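# Place a tray part into the fixture's top pocket

## Task

Pick a single part out of the black tray and lower it into the pocket on the raised fixture's top so it lies flat, with the part's cut corner matching the pocket's cut corner.

## Robot and tools

Robot: two arms, left_arm and right_arm, each with a two-finger parallel gripper and a wrist camera. In the scene frame the origin sits at table height midway between the nominal arm bases, +z is up, +x points out over the table, and left_arm is on the +y side (arm names do not match image sides). Calibrated base positions: left_arm (-0.048, +0.264, +0.038) m, right_arm (-0.008, -0.358, +0.046) m, each turned only slightly about z. A two-camera stand is fixed behind the arms.

Frames: printed gripper positions (metres) and orientations (quat_wxyz) for an arm are given in that arm's own base frame. Fixed cameras and the table use the scene frame. Every offset you send is measured along the axes of that arm's current Hand target. The fingers extend along the gripper's +z axis and close along its y axis; end_effector_position is the point between the pads, just under 1 cm behind the tips. Printed pose can be wrong by a few centimetres, worse at long reach.

Command row: 14 numbers, each in [-1, 1], always for both arms: dx, dy, dz, rx, ry, rz, opening for left_arm, then the same seven for right_arm. The first six are an offset, not a pose: translation plus a rotation vector, counted from the Hand target the arm had when the action (or call) began. 1.0 equals 0.6 m or 180 degrees. Sending an identical offset twice moves the arm twice. Six zeros re-request the current Hand target. Opening is absolute, not an offset: +1 fully open (pad gap about 87 mm), +0.5 about 69 mm, 0 about 43 mm, -0.5 about 18 mm, -1 shut. A 0 opening is a real command, so to leave a gripper alone resend its present value (see Tool commands).

execute_actions(actions, cameras): actions is a list of actions; each action is a list of up to 15 rows, one per 1/30 s step, each row counted from the action's start pose; a short table repeats its final row to fill 15 steps. One action lasts 0.5 s. Images arrive only when actions is empty or cameras names them; ["all"] gives all, [] none. An empty list also reports scene number and task.

move(target, speed, blend, opening_speed, blocking, cameras): target is one 14-number row or a list of up to 15 rows; every row is an offset from the same starting Hand targets, not from the previous row. Paths are straight lines that end together, last 0.5 to 10 s, and do not avoid obstacles or the other arm. speed is m/s, 0.002 to 2.9, default 0.25 (rotation up to twice that in rad/s), one value or one per target. blend (m) rounds corners of a list; 0 means stop at each. opening_speed (0.2 or more, scale units per second) makes fingers change gradually. blocking=false returns after about 0.5 s while motion continues. The result adds a move: line: done (within 10 mm and 2 degrees), off_target, moving, held (a check withheld steps or the clearance check stopped it) or fault, with limits such as paced (pose clipped) or held.

wait(seconds 0 to 10) lets the scene run holding the last command; it returns early if a running move ends. stop() brakes a running move; fast moves need room to stop. zoom_image(camera, region) enlarges [x0, y0, x1, y1] pixels (at most 504 by 504) from the latest image of cam_head_left, cam_head_right, cam_high, cam_low, cam_left_wrist or cam_right_wrist; all images are 896x504. read_manual(section) gives only licence texts. finished_scene(scene) ends scene 1 or 2 irreversibly; the part must remain correctly placed without the robot.

Results: per arm end_effector_position, end_effector_quat_wxyz, Hand target (last commanded pose after clipping; next offsets start here), Tool commands, grip_measured (on the same -1 to +1 scale as commands), Joint positions (gripper last, 0 closed to 1 open), Joint torques (include arm weight; joints 1 to 3 wrap at ±28 N m), Joint velocities (may say within noise or be absent), Motor temperatures (small changes omitted).

Behaviour: orientation commands are clipped to 40 degrees from the measured one each step. Friction and weight leave the gripper short, low or tilted; small moves may not happen or go sideways. Check the pose after each move and correct tilt; if it rests short, send the missing distance as a new offset. An arm blocked by contact keeps pushing until you command its target back past the gripper. Avoid passing near an arm's own base, which can flip its shoulder posture. To grip, command about 0.04 below the grip_measured reading at first contact for full force; readings may be off by about 1 mm.

Avoid: dropping parts or releasing them while moving, fast impacts on the fixture, tray or table, arms or grippers touching each other (including closing on the other arm's fingers), strain on camera cables, and anything leaving the table. Loose objects can be nudged by outside pushes. Motor heat grows when holding loads, reaching far or pushing into unreachable poses; MOTOR HOT appears at 75 °C, at 90 °C the arm folds and idles, at 100 °C it goes limp.

Each tool is called after "Request:" by a JSON object that holds its "name" and its "arguments".

## Session

Request:
{"name": "execute_actions", "arguments": {"actions": []}}

Scene clock: 0.00 s.
left_arm: end_effector_position=(+0.3867, +0.0514, +0.0564) grip_measured=+1.000 end_effector_quat_wxyz=(+0.581, -0.096, +0.803, +0.091) | right_arm: end_effector_position=(+0.4015, +0.0053, +0.0605) grip_measured=+0.986 end_effector_quat_wxyz=(+0.586, +0.007, +0.810, -0.025)
Joint positions: left_arm=[0.035 1.572 0.39 0.859 -0.227 -0.04 1] | right_arm=[0.059 1.586 0.433 0.835 0.105 0.001 0.993]
Joint velocities: within noise
Joint torques (N m): no reading
Motor temperatures (°C): left_arm=[18 24 21 20 18 18 18] | right_arm=[20 22 22 26 20 19 17]
Heat: left arm: 24 °C; right arm: 26 °C.
Hand target: left_arm +0.3912, +0.0516, +0.0651; +0.592, -0.097, +0.795, +0.090 | right_arm +0.4051, +0.0055, +0.0676; +0.594, +0.008, +0.804, -0.024
Tool commands: left_gripper/opening=+1.0 right_gripper/opening=+1.0

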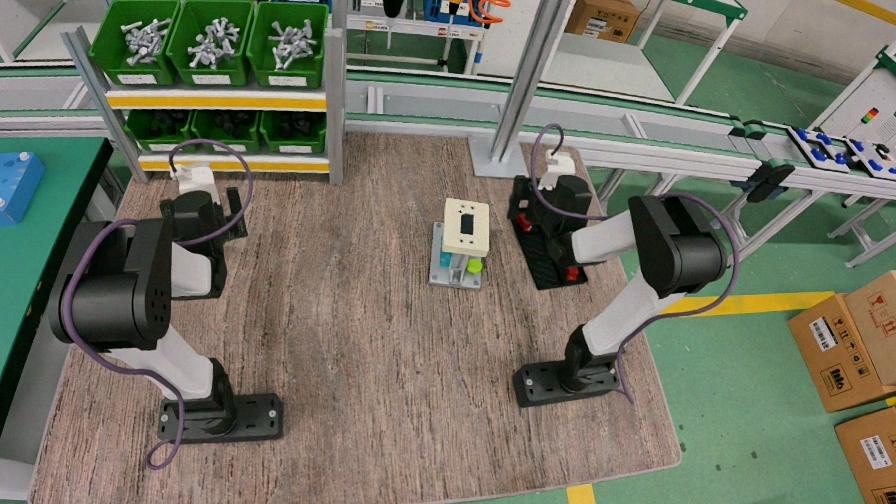

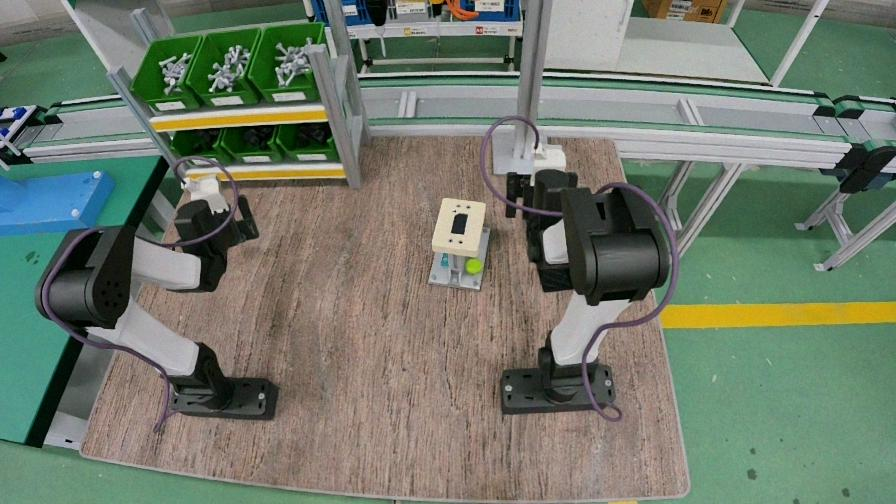

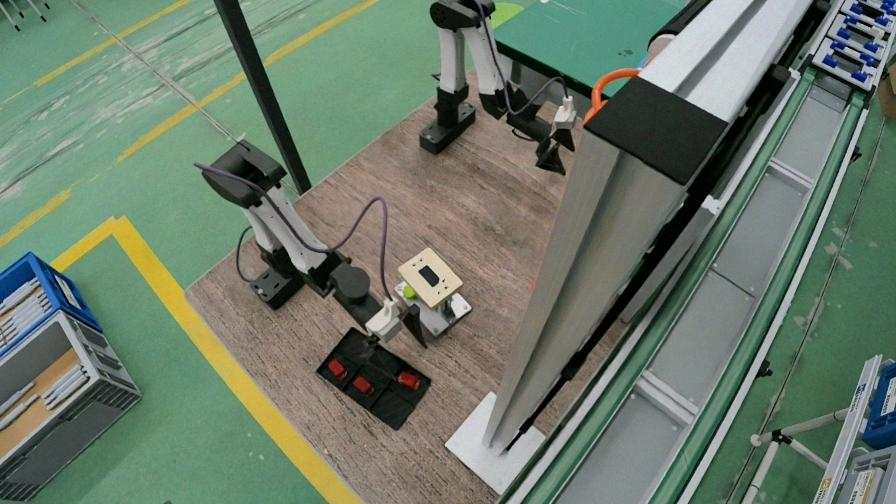

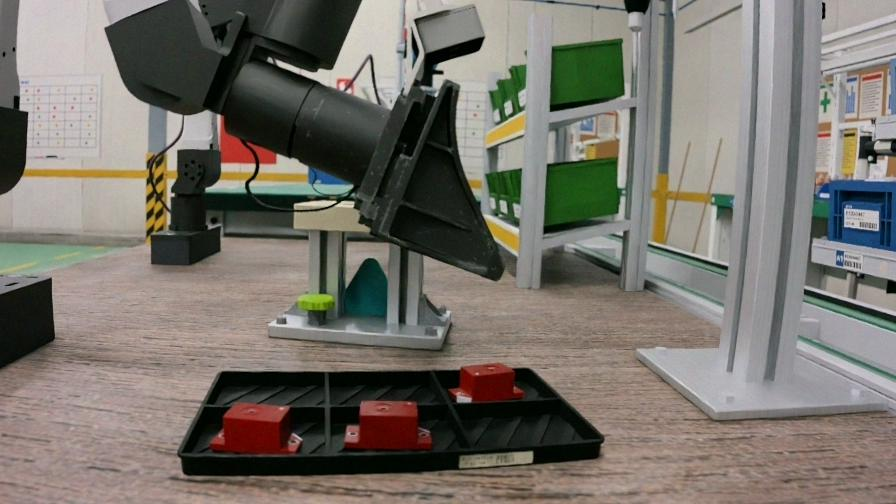

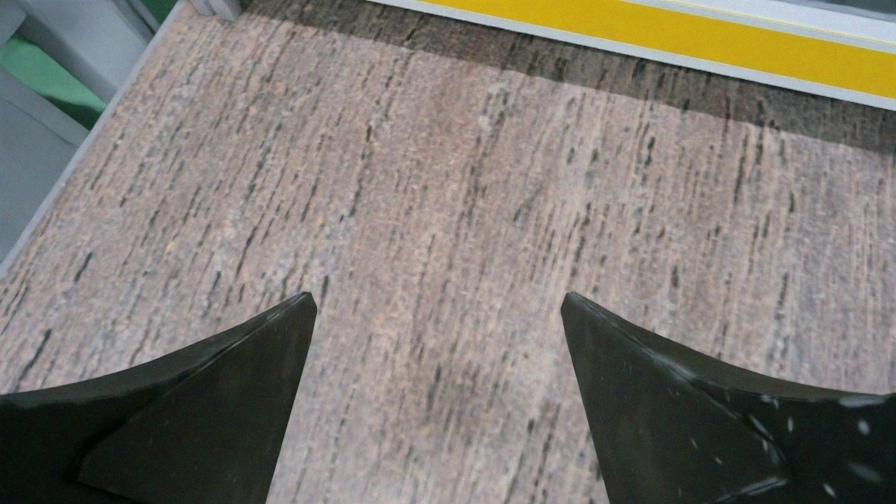

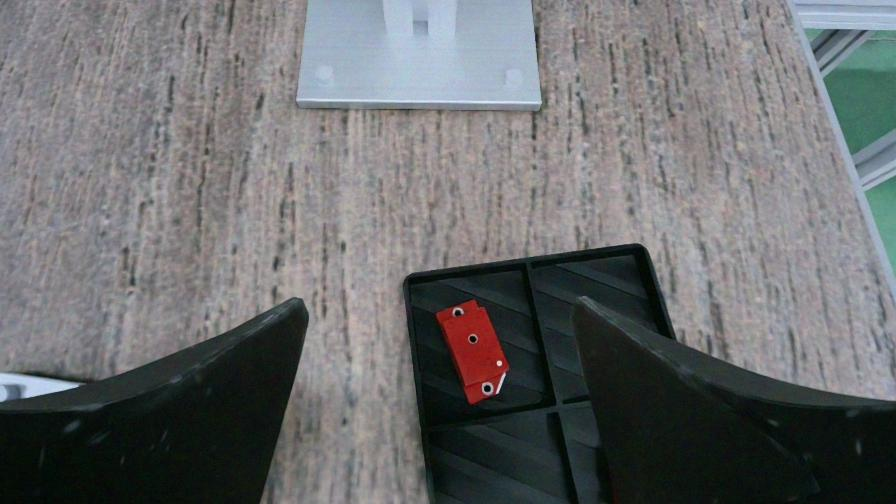

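Request:
{"name": "move", "arguments": {"target": [0,0,0,0,0,0,1,-0.192,0,-0.172,0,0.128,0,1], "speed": 0.4, "cameras": ["cam_right_wrist","cam_head_left"]}}

Scene clock: 23.43 s.
left_arm: end_effector_position=(+0.3867, +0.0514, +0.0564) grip_measured=+1.000 end_effector_quat_wxyz=(+0.581, -0.096, +0.803, +0.091) | right_arm: end_effector_position=(+0.3350, +0.0110, +0.1948) grip_measured=+0.986 end_effector_quat_wxyz=(+0.409, +0.008, +0.912, -0.026)
Joint positions: left_arm=[0.035 1.572 0.39 0.859 -0.227 -0.04 1] | right_arm=[0.09 1.213 1.097 -0.618 0.122 0.054 0.993]
Joint torques (N m): left_arm=[-0.35 -6.45 6.34 1.99 0.04 0.01] | right_arm=[0.14 -3.51 9.17 1.51 -0.01 0.05]
Motor temperatures (°C): left_arm=[18 26 22 25 18 18 18] | right_arm=[20 24 23 30 20 19 17]
Heat: left arm: 26 °C; right arm: 30 °C.
Hand target: left_arm +0.3912, +0.0516, +0.0651; +0.592, -0.097, +0.795, +0.090 | right_arm +0.3404, +0.0125, +0.2079; +0.422, +0.013, +0.906, -0.022
Off the commanded pose: left_arm 0.010 m, 2 deg | right_arm 0.014 m, 2 deg.
move: off_target (right_arm)
Images, in order (width x height): cam_head_left 896x504, cam_right_wrist 896x504.

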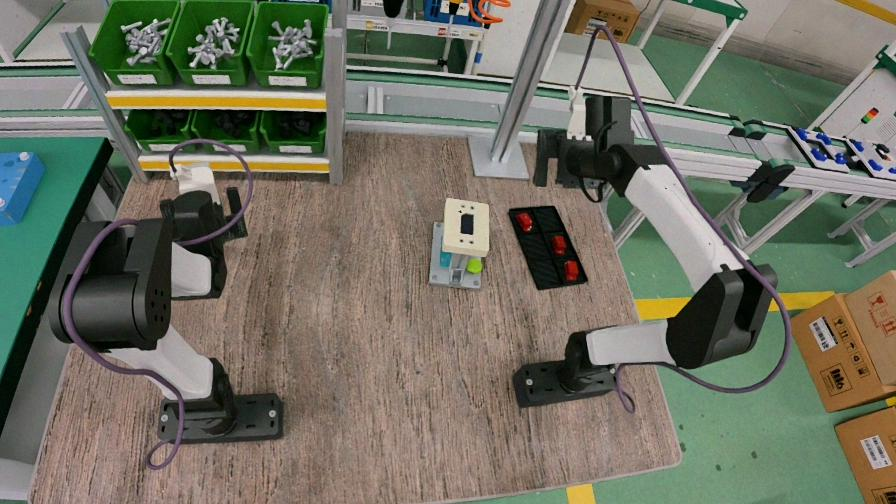

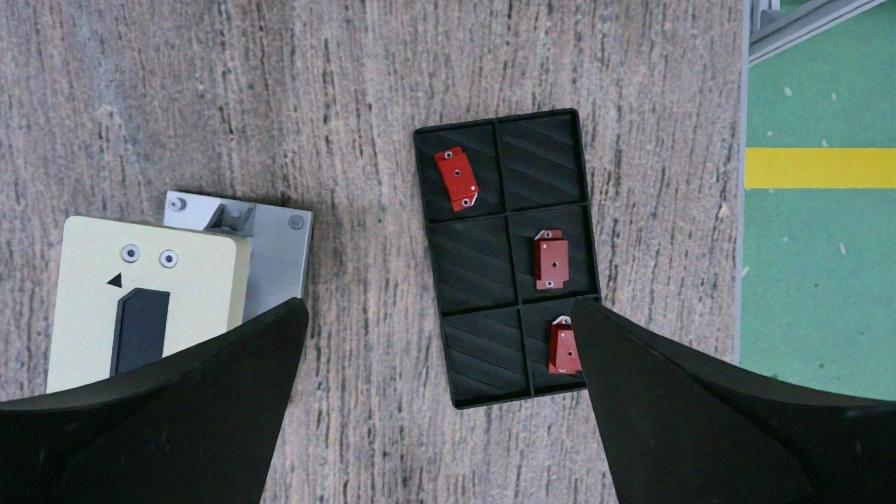

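Request:
{"name": "zoom_image", "arguments": {"camera": "cam_right_wrist", "region": [40, 180, 320, 400]}}

Request:
{"name": "zoom_image", "arguments": {"camera": "cam_right_wrist", "region": [410, 130, 610, 400]}}

Request:
{"name": "zoom_image", "arguments": {"camera": "cam_head_left", "region": [420, 180, 600, 300]}}

Scaled by 1.800 from the camera's 896x504 image, which has a finer 1280x720 frame.

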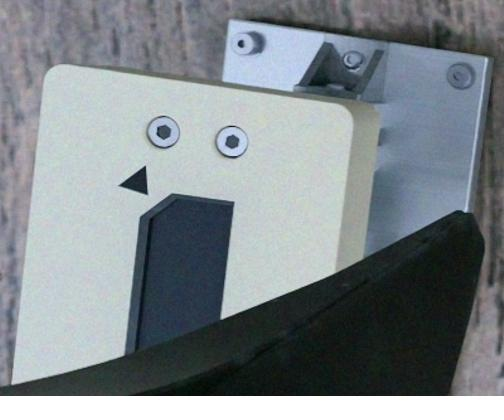

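Scaled by 1.867 from the camera's 896x504 image, which has a finer 1280x720 frame.

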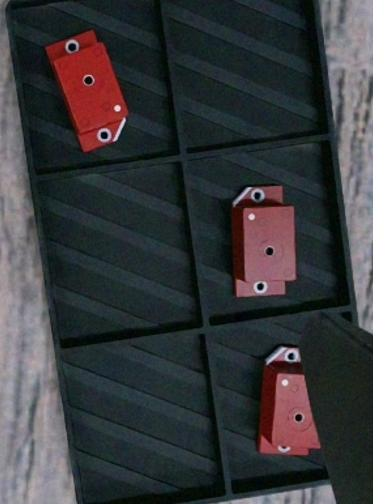

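Scaled by 2.800 from the camera's 896x504 image, which has a finer 1280x720 frame.

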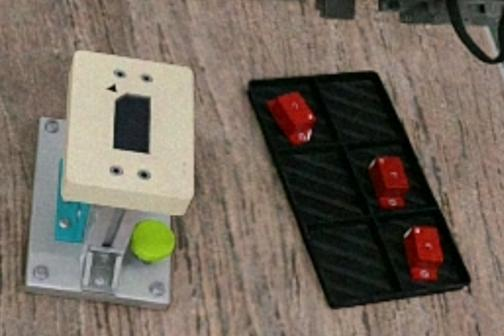

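Request:
{"name": "move", "arguments": {"target": [0,0,0,0,0,0,1,0.1543,-0.1687,0.1295,-0.0155,0.2775,-0.0107,0.1], "speed": 0.4, "cameras": ["cam_right_wrist"]}}

Request:
{"name": "zoom_image", "arguments": {"camera": "cam_right_wrist", "region": [340, 200, 560, 340]}}

Scene clock: 53.97 s.
left_arm: end_effector_position=(+0.3867, +0.0514, +0.0564) grip_measured=+1.000 end_effector_quat_wxyz=(+0.581, -0.096, +0.803, +0.091) | right_arm: end_effector_position=(+0.3307, -0.0884, +0.0832) grip_measured=+0.100 end_effector_quat_wxyz=(-0.010, -0.003, +1.000, +0.005)
Joint positions: left_arm=[0.035 1.572 0.39 0.859 -0.227 -0.04 1] | right_arm=[-0.235 2.028 1.714 -1.279 -0.006 -0.241 0.55]
Joint torques (N m): left_arm=[-0.35 -6.42 6.32 2 0.04 0.01] | right_arm=[-0.36 -9.09 7.84 0.17 0 -0.07]
Motor temperatures (°C): left_arm=[18 27 23 27 18 18 18] | right_arm=[20 24 28 29 20 19 17]
Heat: left arm: 27 °C; right arm: 29 °C.
Hand target: left_arm +0.3912, +0.0516, +0.0651; +0.592, -0.097, +0.795, +0.090 | right_arm +0.3359, -0.0923, +0.0901; +0.000, -0.004, +1.000, +0.000
Off the commanded pose: left_arm 0.010 m, 2 deg | right_arm 0.010 m, 1 deg.
move: done
Images, in order (width x height): cam_right_wrist 896x504.

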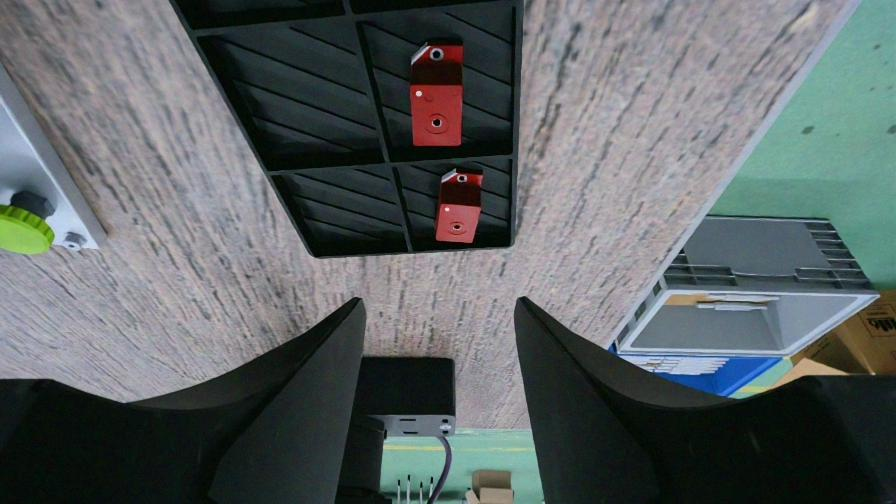

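Scaled by 2.291 from the camera's 896x504 image, which has a finer 1280x720 frame.

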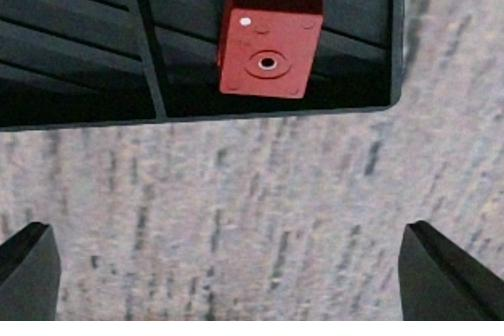

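Request:
{"name": "move", "arguments": {"target": [0,0,0,0,0,0,1,-0.012,0.005,0.083,0,-0.004,0,-0.1], "speed": 0.2, "cameras": ["cam_right_wrist","cam_head_right"]}}

Request:
{"name": "zoom_image", "arguments": {"camera": "cam_right_wrist", "region": [340, 60, 560, 340]}}

Scene clock: 71.60 s.
left_arm: end_effector_position=(+0.3867, +0.0514, +0.0564) grip_measured=+1.000 end_effector_quat_wxyz=(+0.581, -0.096, +0.803, +0.091) | right_arm: end_effector_position=(+0.3418, -0.0911, +0.0415) grip_measured=-0.100 end_effector_quat_wxyz=(+0.004, -0.003, +1.000, +0.002)
Joint positions: left_arm=[0.035 1.572 0.39 0.859 -0.227 -0.04 1] | right_arm=[-0.235 2.069 1.612 -1.108 -0.006 -0.241 0.45]
Joint torques (N m): left_arm=[-0.36 -6.45 6.34 2 0.04 0.01] | right_arm=[0.62 -9.42 5 0.4 -0.03 0.02]
Heat: left arm: 28 °C; right arm: 28 °C.
Hand target: left_arm +0.3912, +0.0516, +0.0651; +0.592, -0.097, +0.795, +0.090 | right_arm +0.3430, -0.0892, +0.0403; +0.006, -0.004, +1.000, +0.000
Off the commanded pose: left_arm 0.010 m, 2 deg | right_arm 0.003 m, 0 deg.
move: done
Images, in order (width x height): cam_head_right 896x504, cam_right_wrist 896x504.

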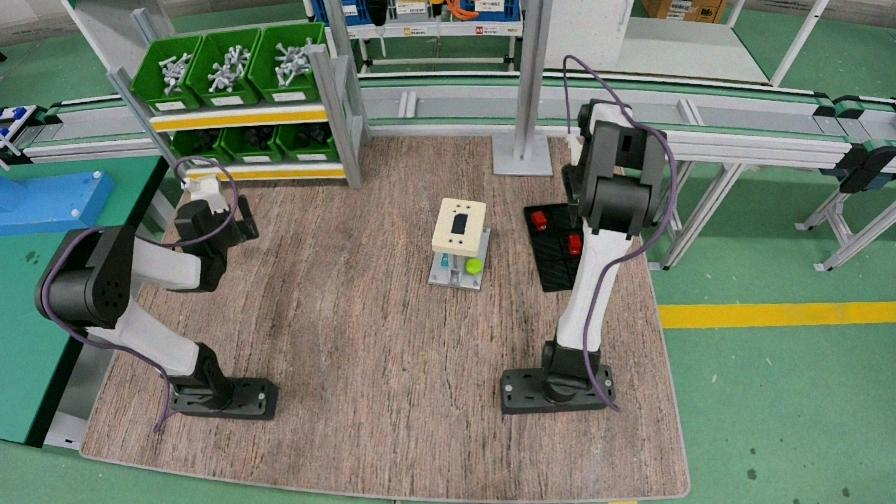

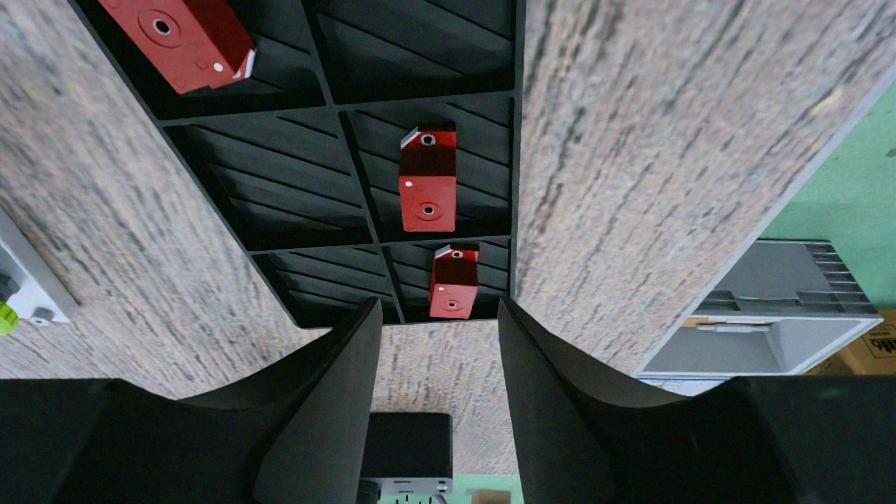

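Scaled by 1.800 from the camera's 896x504 image, which has a finer 1280x720 frame.

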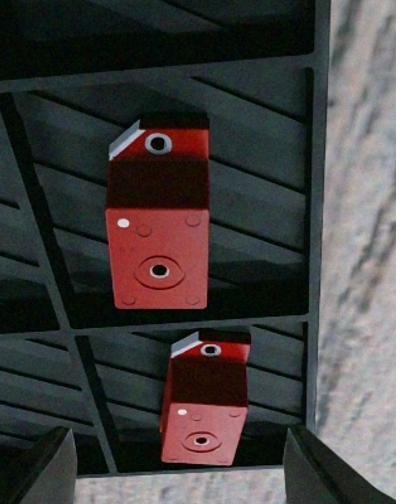

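Request:
{"name": "move", "arguments": {"target": [0,0,0,0,0,0,1,0.013,0.011,0.045,0,0.004,0,-0.1], "speed": 0.2, "cameras": ["cam_right_wrist"]}}

Request:
{"name": "zoom_image", "arguments": {"camera": "cam_right_wrist", "region": [340, 100, 560, 380]}}

Scene clock: 89.07 s.
left_arm: end_effector_position=(+0.3867, +0.0514, +0.0564) grip_measured=+1.000 end_effector_quat_wxyz=(+0.581, -0.096, +0.803, +0.091) | right_arm: end_effector_position=(+0.3358, -0.0839, +0.0164) grip_measured=-0.100 end_effector_quat_wxyz=(+0.001, -0.005, +1.000, +0.003)
Joint positions: left_arm=[0.035 1.572 0.39 0.859 -0.227 -0.04 1] | right_arm=[-0.22 2.072 1.513 -1.011 -0.006 -0.23 0.45]
Joint torques (N m): left_arm=[-0.36 -6.43 6.34 1.99 0.04 0.01] | right_arm=[0.49 -8.9 4.68 0.37 0 0.04]
Motor temperatures (°C): left_arm=[18 27 24 29 18 18 18] | right_arm=[20 29 27 27 20 19 17]
Heat: left arm: 29 °C; right arm: 29 °C.
Hand target: left_arm +0.3912, +0.0516, +0.0651; +0.592, -0.097, +0.795, +0.090 | right_arm +0.3356, -0.0827, +0.0133; +0.000, -0.004, +1.000, +0.000
Off the commanded pose: left_arm 0.010 m, 2 deg | right_arm 0.003 m, 0 deg.
move: done
Images, in order (width x height): cam_right_wrist 896x504.

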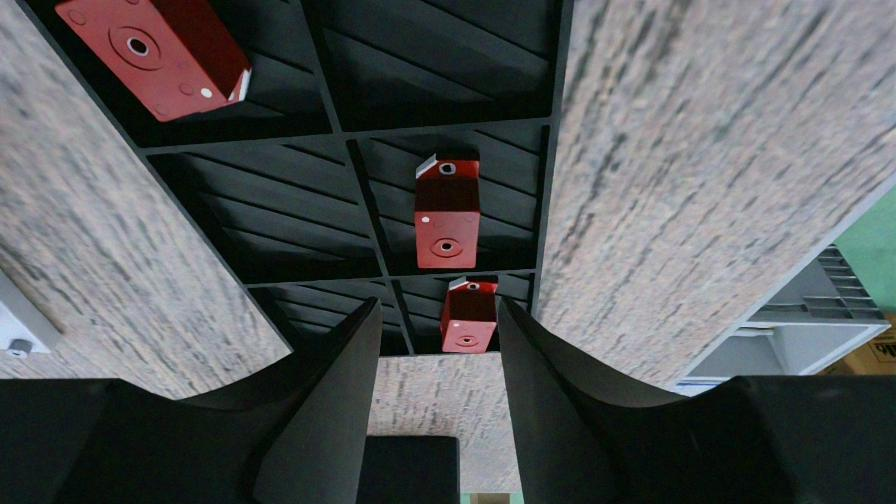

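Scaled by 1.800 from the camera's 896x504 image, which has a finer 1280x720 frame.

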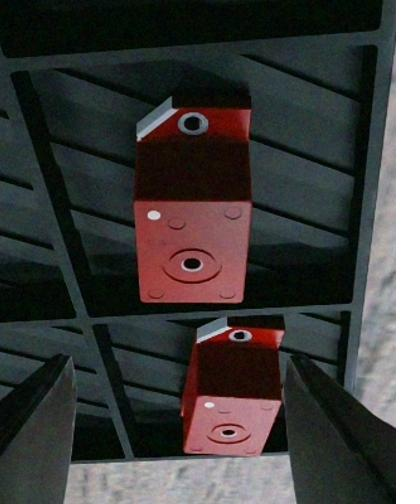

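Request:
{"name": "move", "arguments": {"target": [0,0,0,0,0,0,1,0,-0.005,0.027,0,0,0,-0.1], "speed": 0.15, "cameras": ["cam_right_wrist"]}}

Request:
{"name": "zoom_image", "arguments": {"camera": "cam_right_wrist", "region": [340, 160, 560, 380]}}

Scene clock: 100.07 s.
left_arm: end_effector_position=(+0.3867, +0.0514, +0.0564) grip_measured=+1.000 end_effector_quat_wxyz=(+0.581, -0.096, +0.803, +0.091) | right_arm: end_effector_position=(+0.3365, -0.0840, +0.0001) grip_measured=-0.100 end_effector_quat_wxyz=(+0.001, -0.005, +1.000, +0.003)
Joint positions: left_arm=[0.035 1.572 0.39 0.859 -0.227 -0.04 1] | right_arm=[-0.22 2.096 1.482 -0.956 -0.006 -0.23 0.45]
Joint torques (N m): left_arm=[-0.34 -6.43 6.34 2 0.04 0.01] | right_arm=[-0.23 -8.96 4.62 0.39 0.01 -0.04]
Heat: left arm: 29 °C; right arm: 29 °C.
Hand target: left_arm +0.3912, +0.0516, +0.0651; +0.592, -0.097, +0.795, +0.090 | right_arm +0.3356, -0.0857, -0.0029; +0.000, -0.004, +1.000, +0.000
Off the commanded pose: left_arm 0.010 m, 2 deg | right_arm 0.004 m, 0 deg.
move: done
Images, in order (width x height): cam_right_wrist 896x504.

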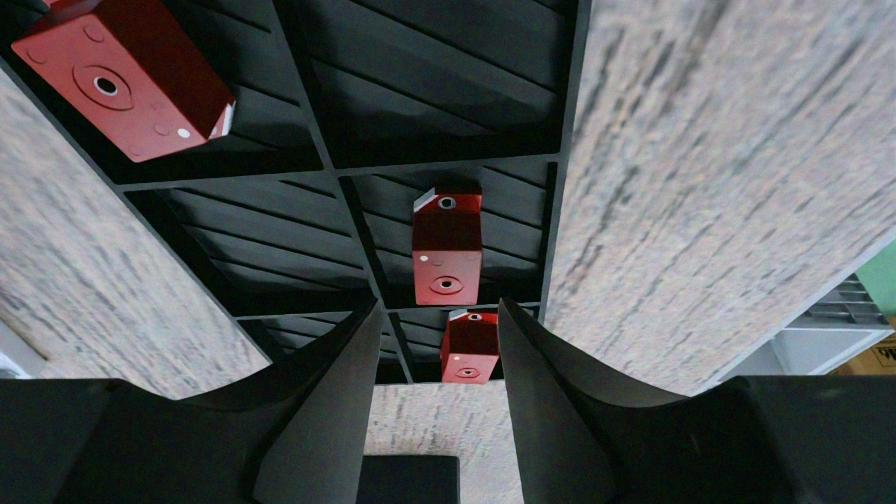

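Scaled by 2.291 from the camera's 896x504 image, which has a finer 1280x720 frame.

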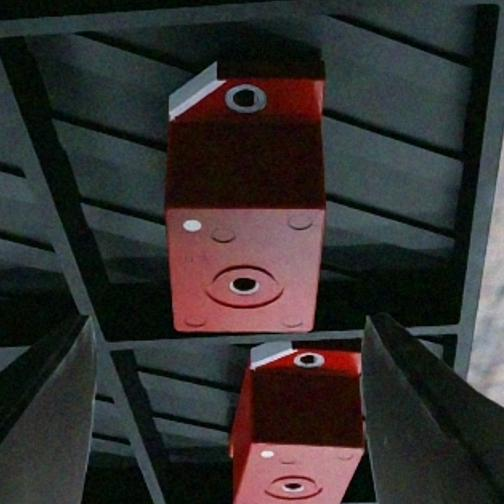

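Request:
{"name": "move", "arguments": {"target": [[0,0,0,0,0,0,1,-0.005,-0.002,0.023,0,0,0,-0.1],[0,0,0,0,0,0,1,-0.005,-0.002,0.023,0,0,0,-0.46]], "speed": 0.12, "opening_speed": 0.3, "cameras": ["cam_right_wrist"]}}

Request:
{"name": "zoom_image", "arguments": {"camera": "cam_right_wrist", "region": [340, 160, 560, 380]}}

Scene clock: 115.83 s.
left_arm: end_effector_position=(+0.3867, +0.0514, +0.0564) grip_measured=+1.000 end_effector_quat_wxyz=(+0.581, -0.096, +0.803, +0.091) | right_arm: end_effector_position=(+0.3398, -0.0856, -0.0137) grip_measured=-0.439 end_effector_quat_wxyz=(+0.001, -0.005, +1.000, +0.000)
Joint positions: left_arm=[0.035 1.572 0.39 0.859 -0.227 -0.04 1] | right_arm=[-0.22 2.128 1.473 -0.914 -0.001 -0.23 0.28]
Joint torques (N m): left_arm=[-0.35 -6.43 6.34 1.99 0.04 0.01] | right_arm=[-0.34 -9.07 4.56 0.37 -0.04 -0.05]
Heat: left arm: 30 °C; right arm: 31 °C.
Hand target: left_arm +0.3912, +0.0516, +0.0651; +0.592, -0.097, +0.795, +0.090 | right_arm +0.3386, -0.0869, -0.0168; +0.000, -0.004, +1.000, +0.000
Off the commanded pose: left_arm 0.010 m, 2 deg | right_arm 0.004 m, 0 deg.
move: done
Images, in order (width x height): cam_right_wrist 896x504.

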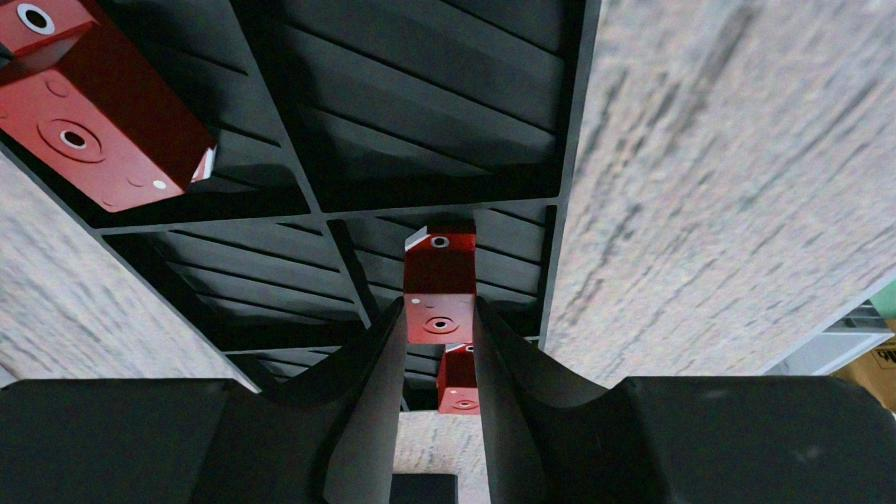

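Scaled by 2.291 from the camera's 896x504 image, which has a finer 1280x720 frame.

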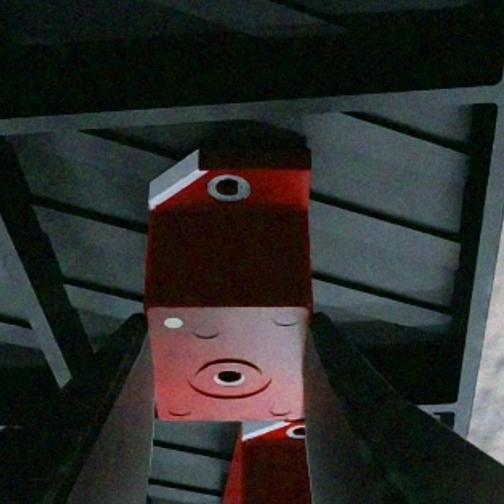

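Request:
{"name": "move", "arguments": {"target": [[0,0,0,0,0,0,1,0,0,-0.1,0,0,0,-0.49],[0,0,0,0,0,0,1,0,0,-0.29,0,0,0,-0.49],[0,0,0,0,0,0,1,0.033,0.44,-0.29,0,0,0.0494,-0.49]], "speed": [0.15,0.3,0.3], "blend": [0.03,0.03,0], "cameras": ["cam_right_wrist","cam_head_left","cam_head_right"]}}

Request:
{"name": "zoom_image", "arguments": {"camera": "cam_right_wrist", "region": [300, 150, 600, 400]}}

Request:
{"name": "zoom_image", "arguments": {"camera": "cam_head_left", "region": [420, 150, 540, 300]}}

Request:
{"name": "zoom_image", "arguments": {"camera": "cam_head_right", "region": [400, 150, 520, 300]}}

Scene clock: 136.10 s.
left_arm: end_effector_position=(+0.3867, +0.0514, +0.0564) grip_measured=+1.000 end_effector_quat_wxyz=(+0.581, -0.096, +0.803, +0.091) | right_arm: end_effector_position=(+0.3125, +0.1777, +0.1493) grip_measured=-0.439 end_effector_quat_wxyz=(-0.006, +0.065, +0.998, -0.003)
Joint positions: left_arm=[0.035 1.572 0.39 0.859 -0.227 -0.04 1] | right_arm=[0.453 2.089 2.07 -1.565 -0.001 0.584 0.28]
Joint torques (N m): left_arm=[-0.35 -6.43 6.32 1.99 0.04 0.01] | right_arm=[-0.7 -9.44 7.95 0.08 0 0.07]
Heat: left arm: 30 °C; right arm: 31 °C.
Hand target: left_arm +0.3912, +0.0516, +0.0651; +0.592, -0.097, +0.795, +0.090 | right_arm +0.3169, +0.1770, +0.1571; +0.000, +0.074, +0.997, +0.000
Off the commanded pose: left_arm 0.010 m, 2 deg | right_arm 0.009 m, 1 deg.
joint sent to its limit (right arm) — joint 4 (wrist pitch), lower limit. The joint targets still meet the commanded pose.
move: done
Images, in order (width x height): cam_head_left 896x504, cam_head_right 896x504, cam_right_wrist 896x504.

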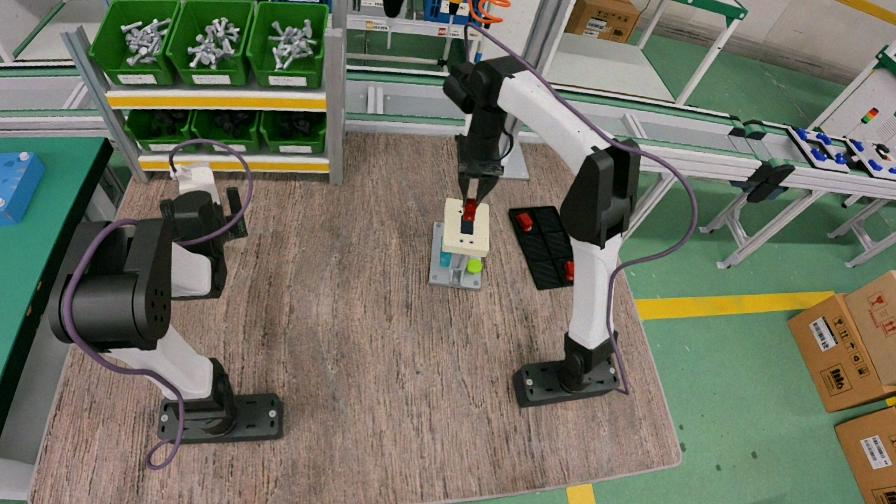

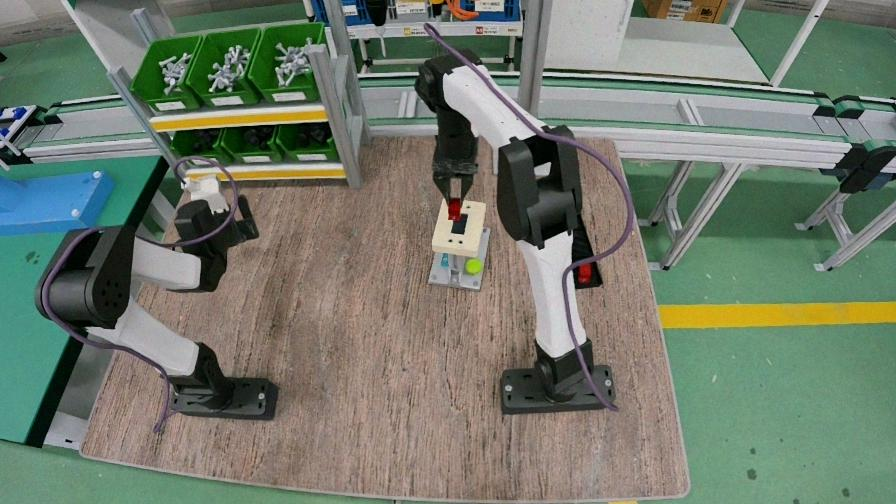

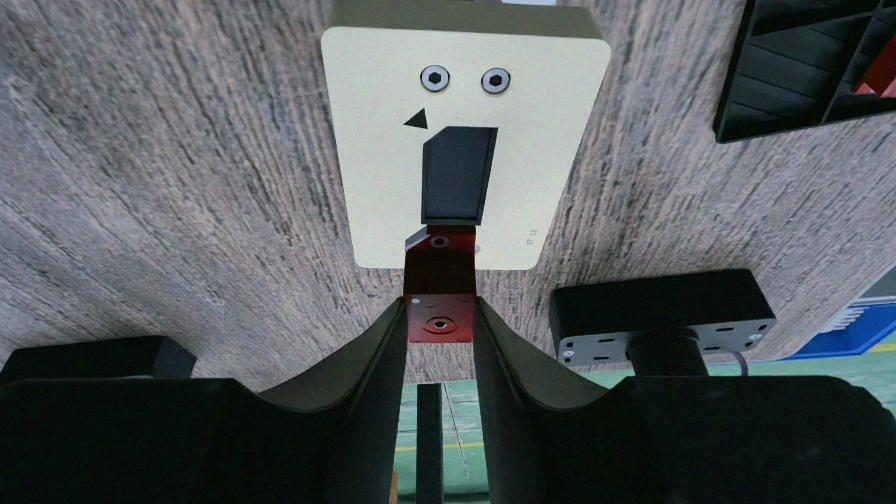

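Scaled by 1.680 from the camera's 896x504 image, which has a finer 1280x720 frame.

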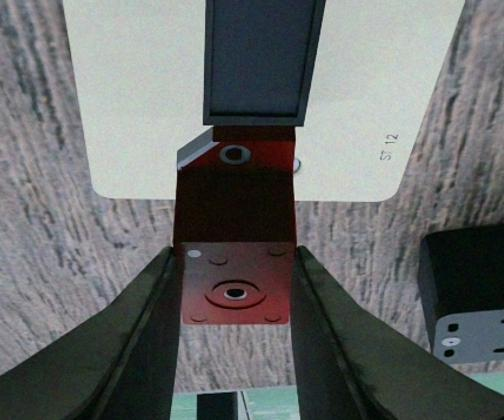

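Scaled by 3.360 from the camera's 896x504 image, which has a finer 1280x720 frame.

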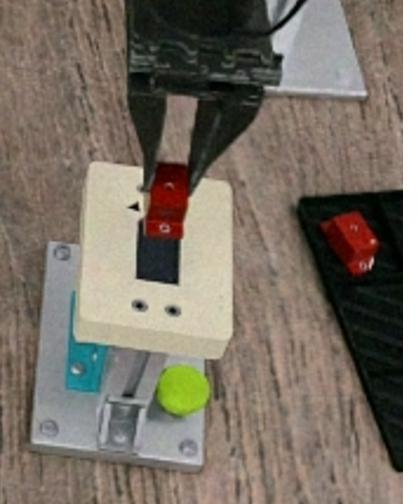

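Scaled by 3.360 from the camera's 896x504 image, which has a finer 1280x720 frame.

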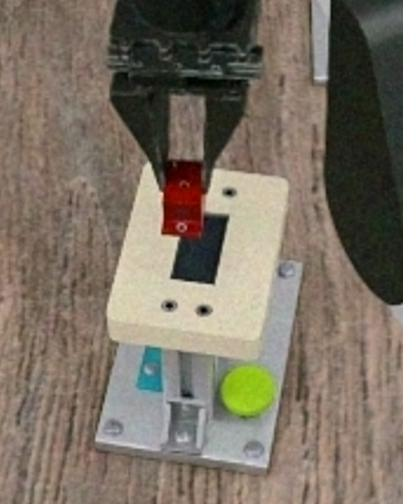

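Request:
{"name": "move", "arguments": {"target": [0,0,0,0,0,0,1,0,-0.011,0.054,0,0,0.0167,-0.49], "speed": 0.12, "cameras": ["cam_right_wrist","cam_head_left","cam_head_right"]}}

Request:
{"name": "zoom_image", "arguments": {"camera": "cam_right_wrist", "region": [340, 130, 560, 350]}}

Request:
{"name": "zoom_image", "arguments": {"camera": "cam_head_left", "region": [430, 180, 510, 260]}}

Request:
{"name": "zoom_image", "arguments": {"camera": "cam_head_right", "region": [420, 180, 500, 260]}}

Scene clock: 171.47 s.
left_arm: end_effector_position=(+0.3867, +0.0514, +0.0564) grip_measured=+1.000 end_effector_quat_wxyz=(+0.581, -0.096, +0.803, +0.091) | right_arm: end_effector_position=(+0.3156, +0.1727, +0.1125) grip_measured=-0.439 end_effector_quat_wxyz=(-0.017, +0.092, +0.996, -0.009)
Joint positions: left_arm=[0.035 1.572 0.39 0.859 -0.227 -0.04 1] | right_arm=[0.433 2.089 1.918 -1.439 -0.001 0.618 0.28]
Joint torques (N m): left_arm=[-0.34 -6.43 6.32 1.99 0.04 0.01] | right_arm=[-0.55 -13.22 4.81 0.22 0 0.06]
Heat: left arm: 31 °C; right arm: 32 °C.
Hand target: left_arm +0.3912, +0.0516, +0.0651; +0.592, -0.097, +0.795, +0.090 | right_arm +0.3158, +0.1706, +0.1246; +0.000, +0.100, +0.995, +0.000
Off the commanded pose: left_arm 0.010 m, 2 deg | right_arm 0.012 m, 2 deg.
move: off_target (right_arm)
Images, in order (width x height): cam_head_left 896x504, cam_head_right 896x504, cam_right_wrist 896x504.

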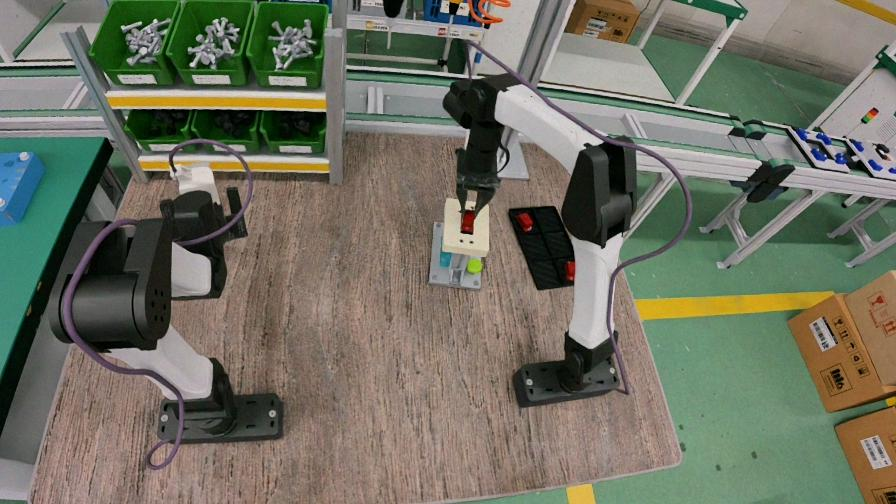

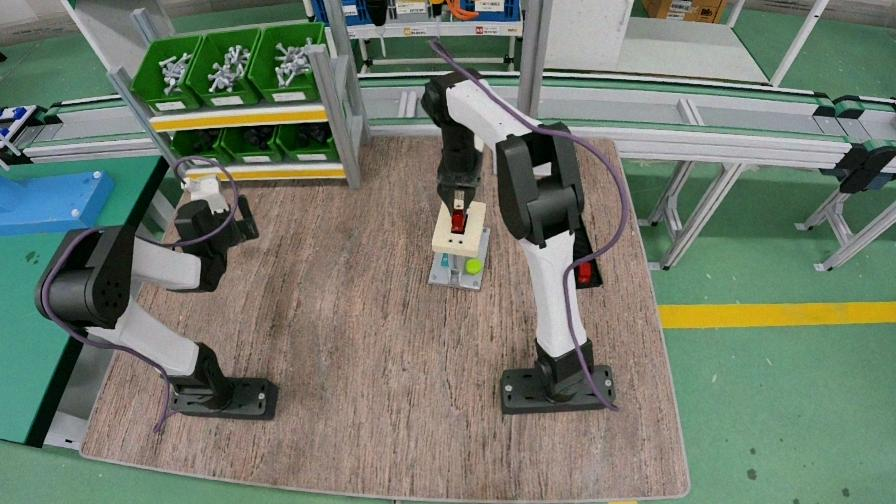

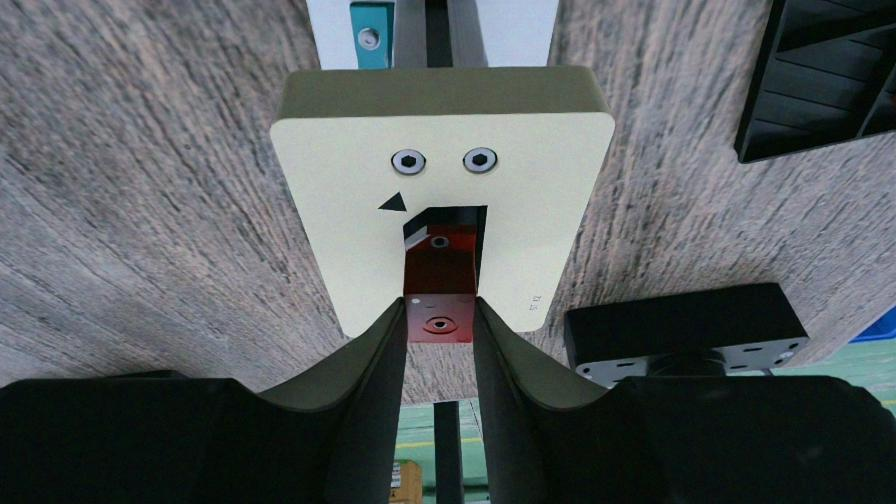

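Scaled by 2.291 from the camera's 896x504 image, which has a finer 1280x720 frame.

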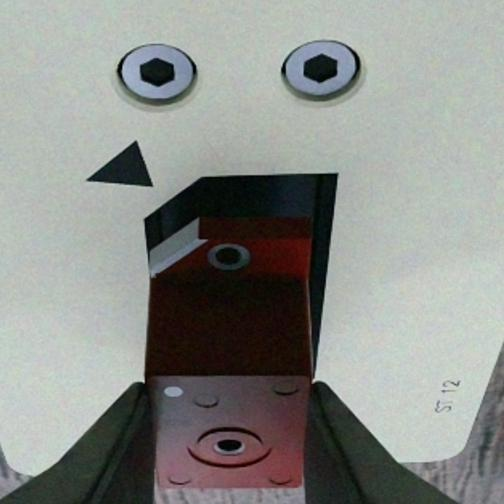

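Scaled by 6.300 from the camera's 896x504 image, which has a finer 1280x720 frame.

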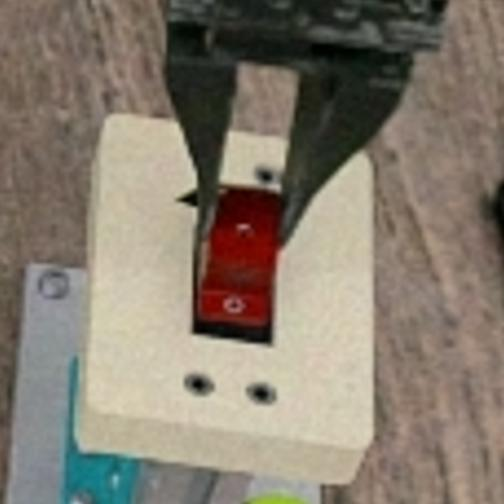

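Scaled by 6.300 from the camera's 896x504 image, which has a finer 1280x720 frame.

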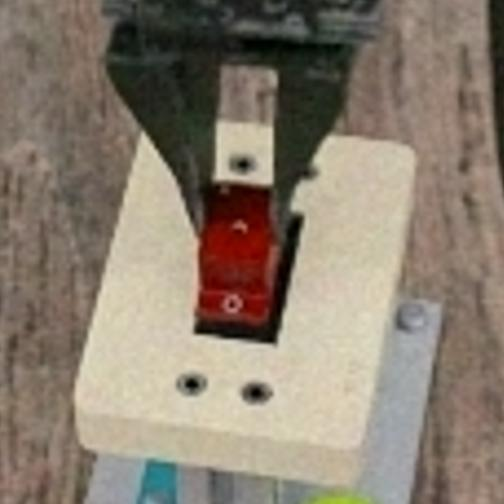

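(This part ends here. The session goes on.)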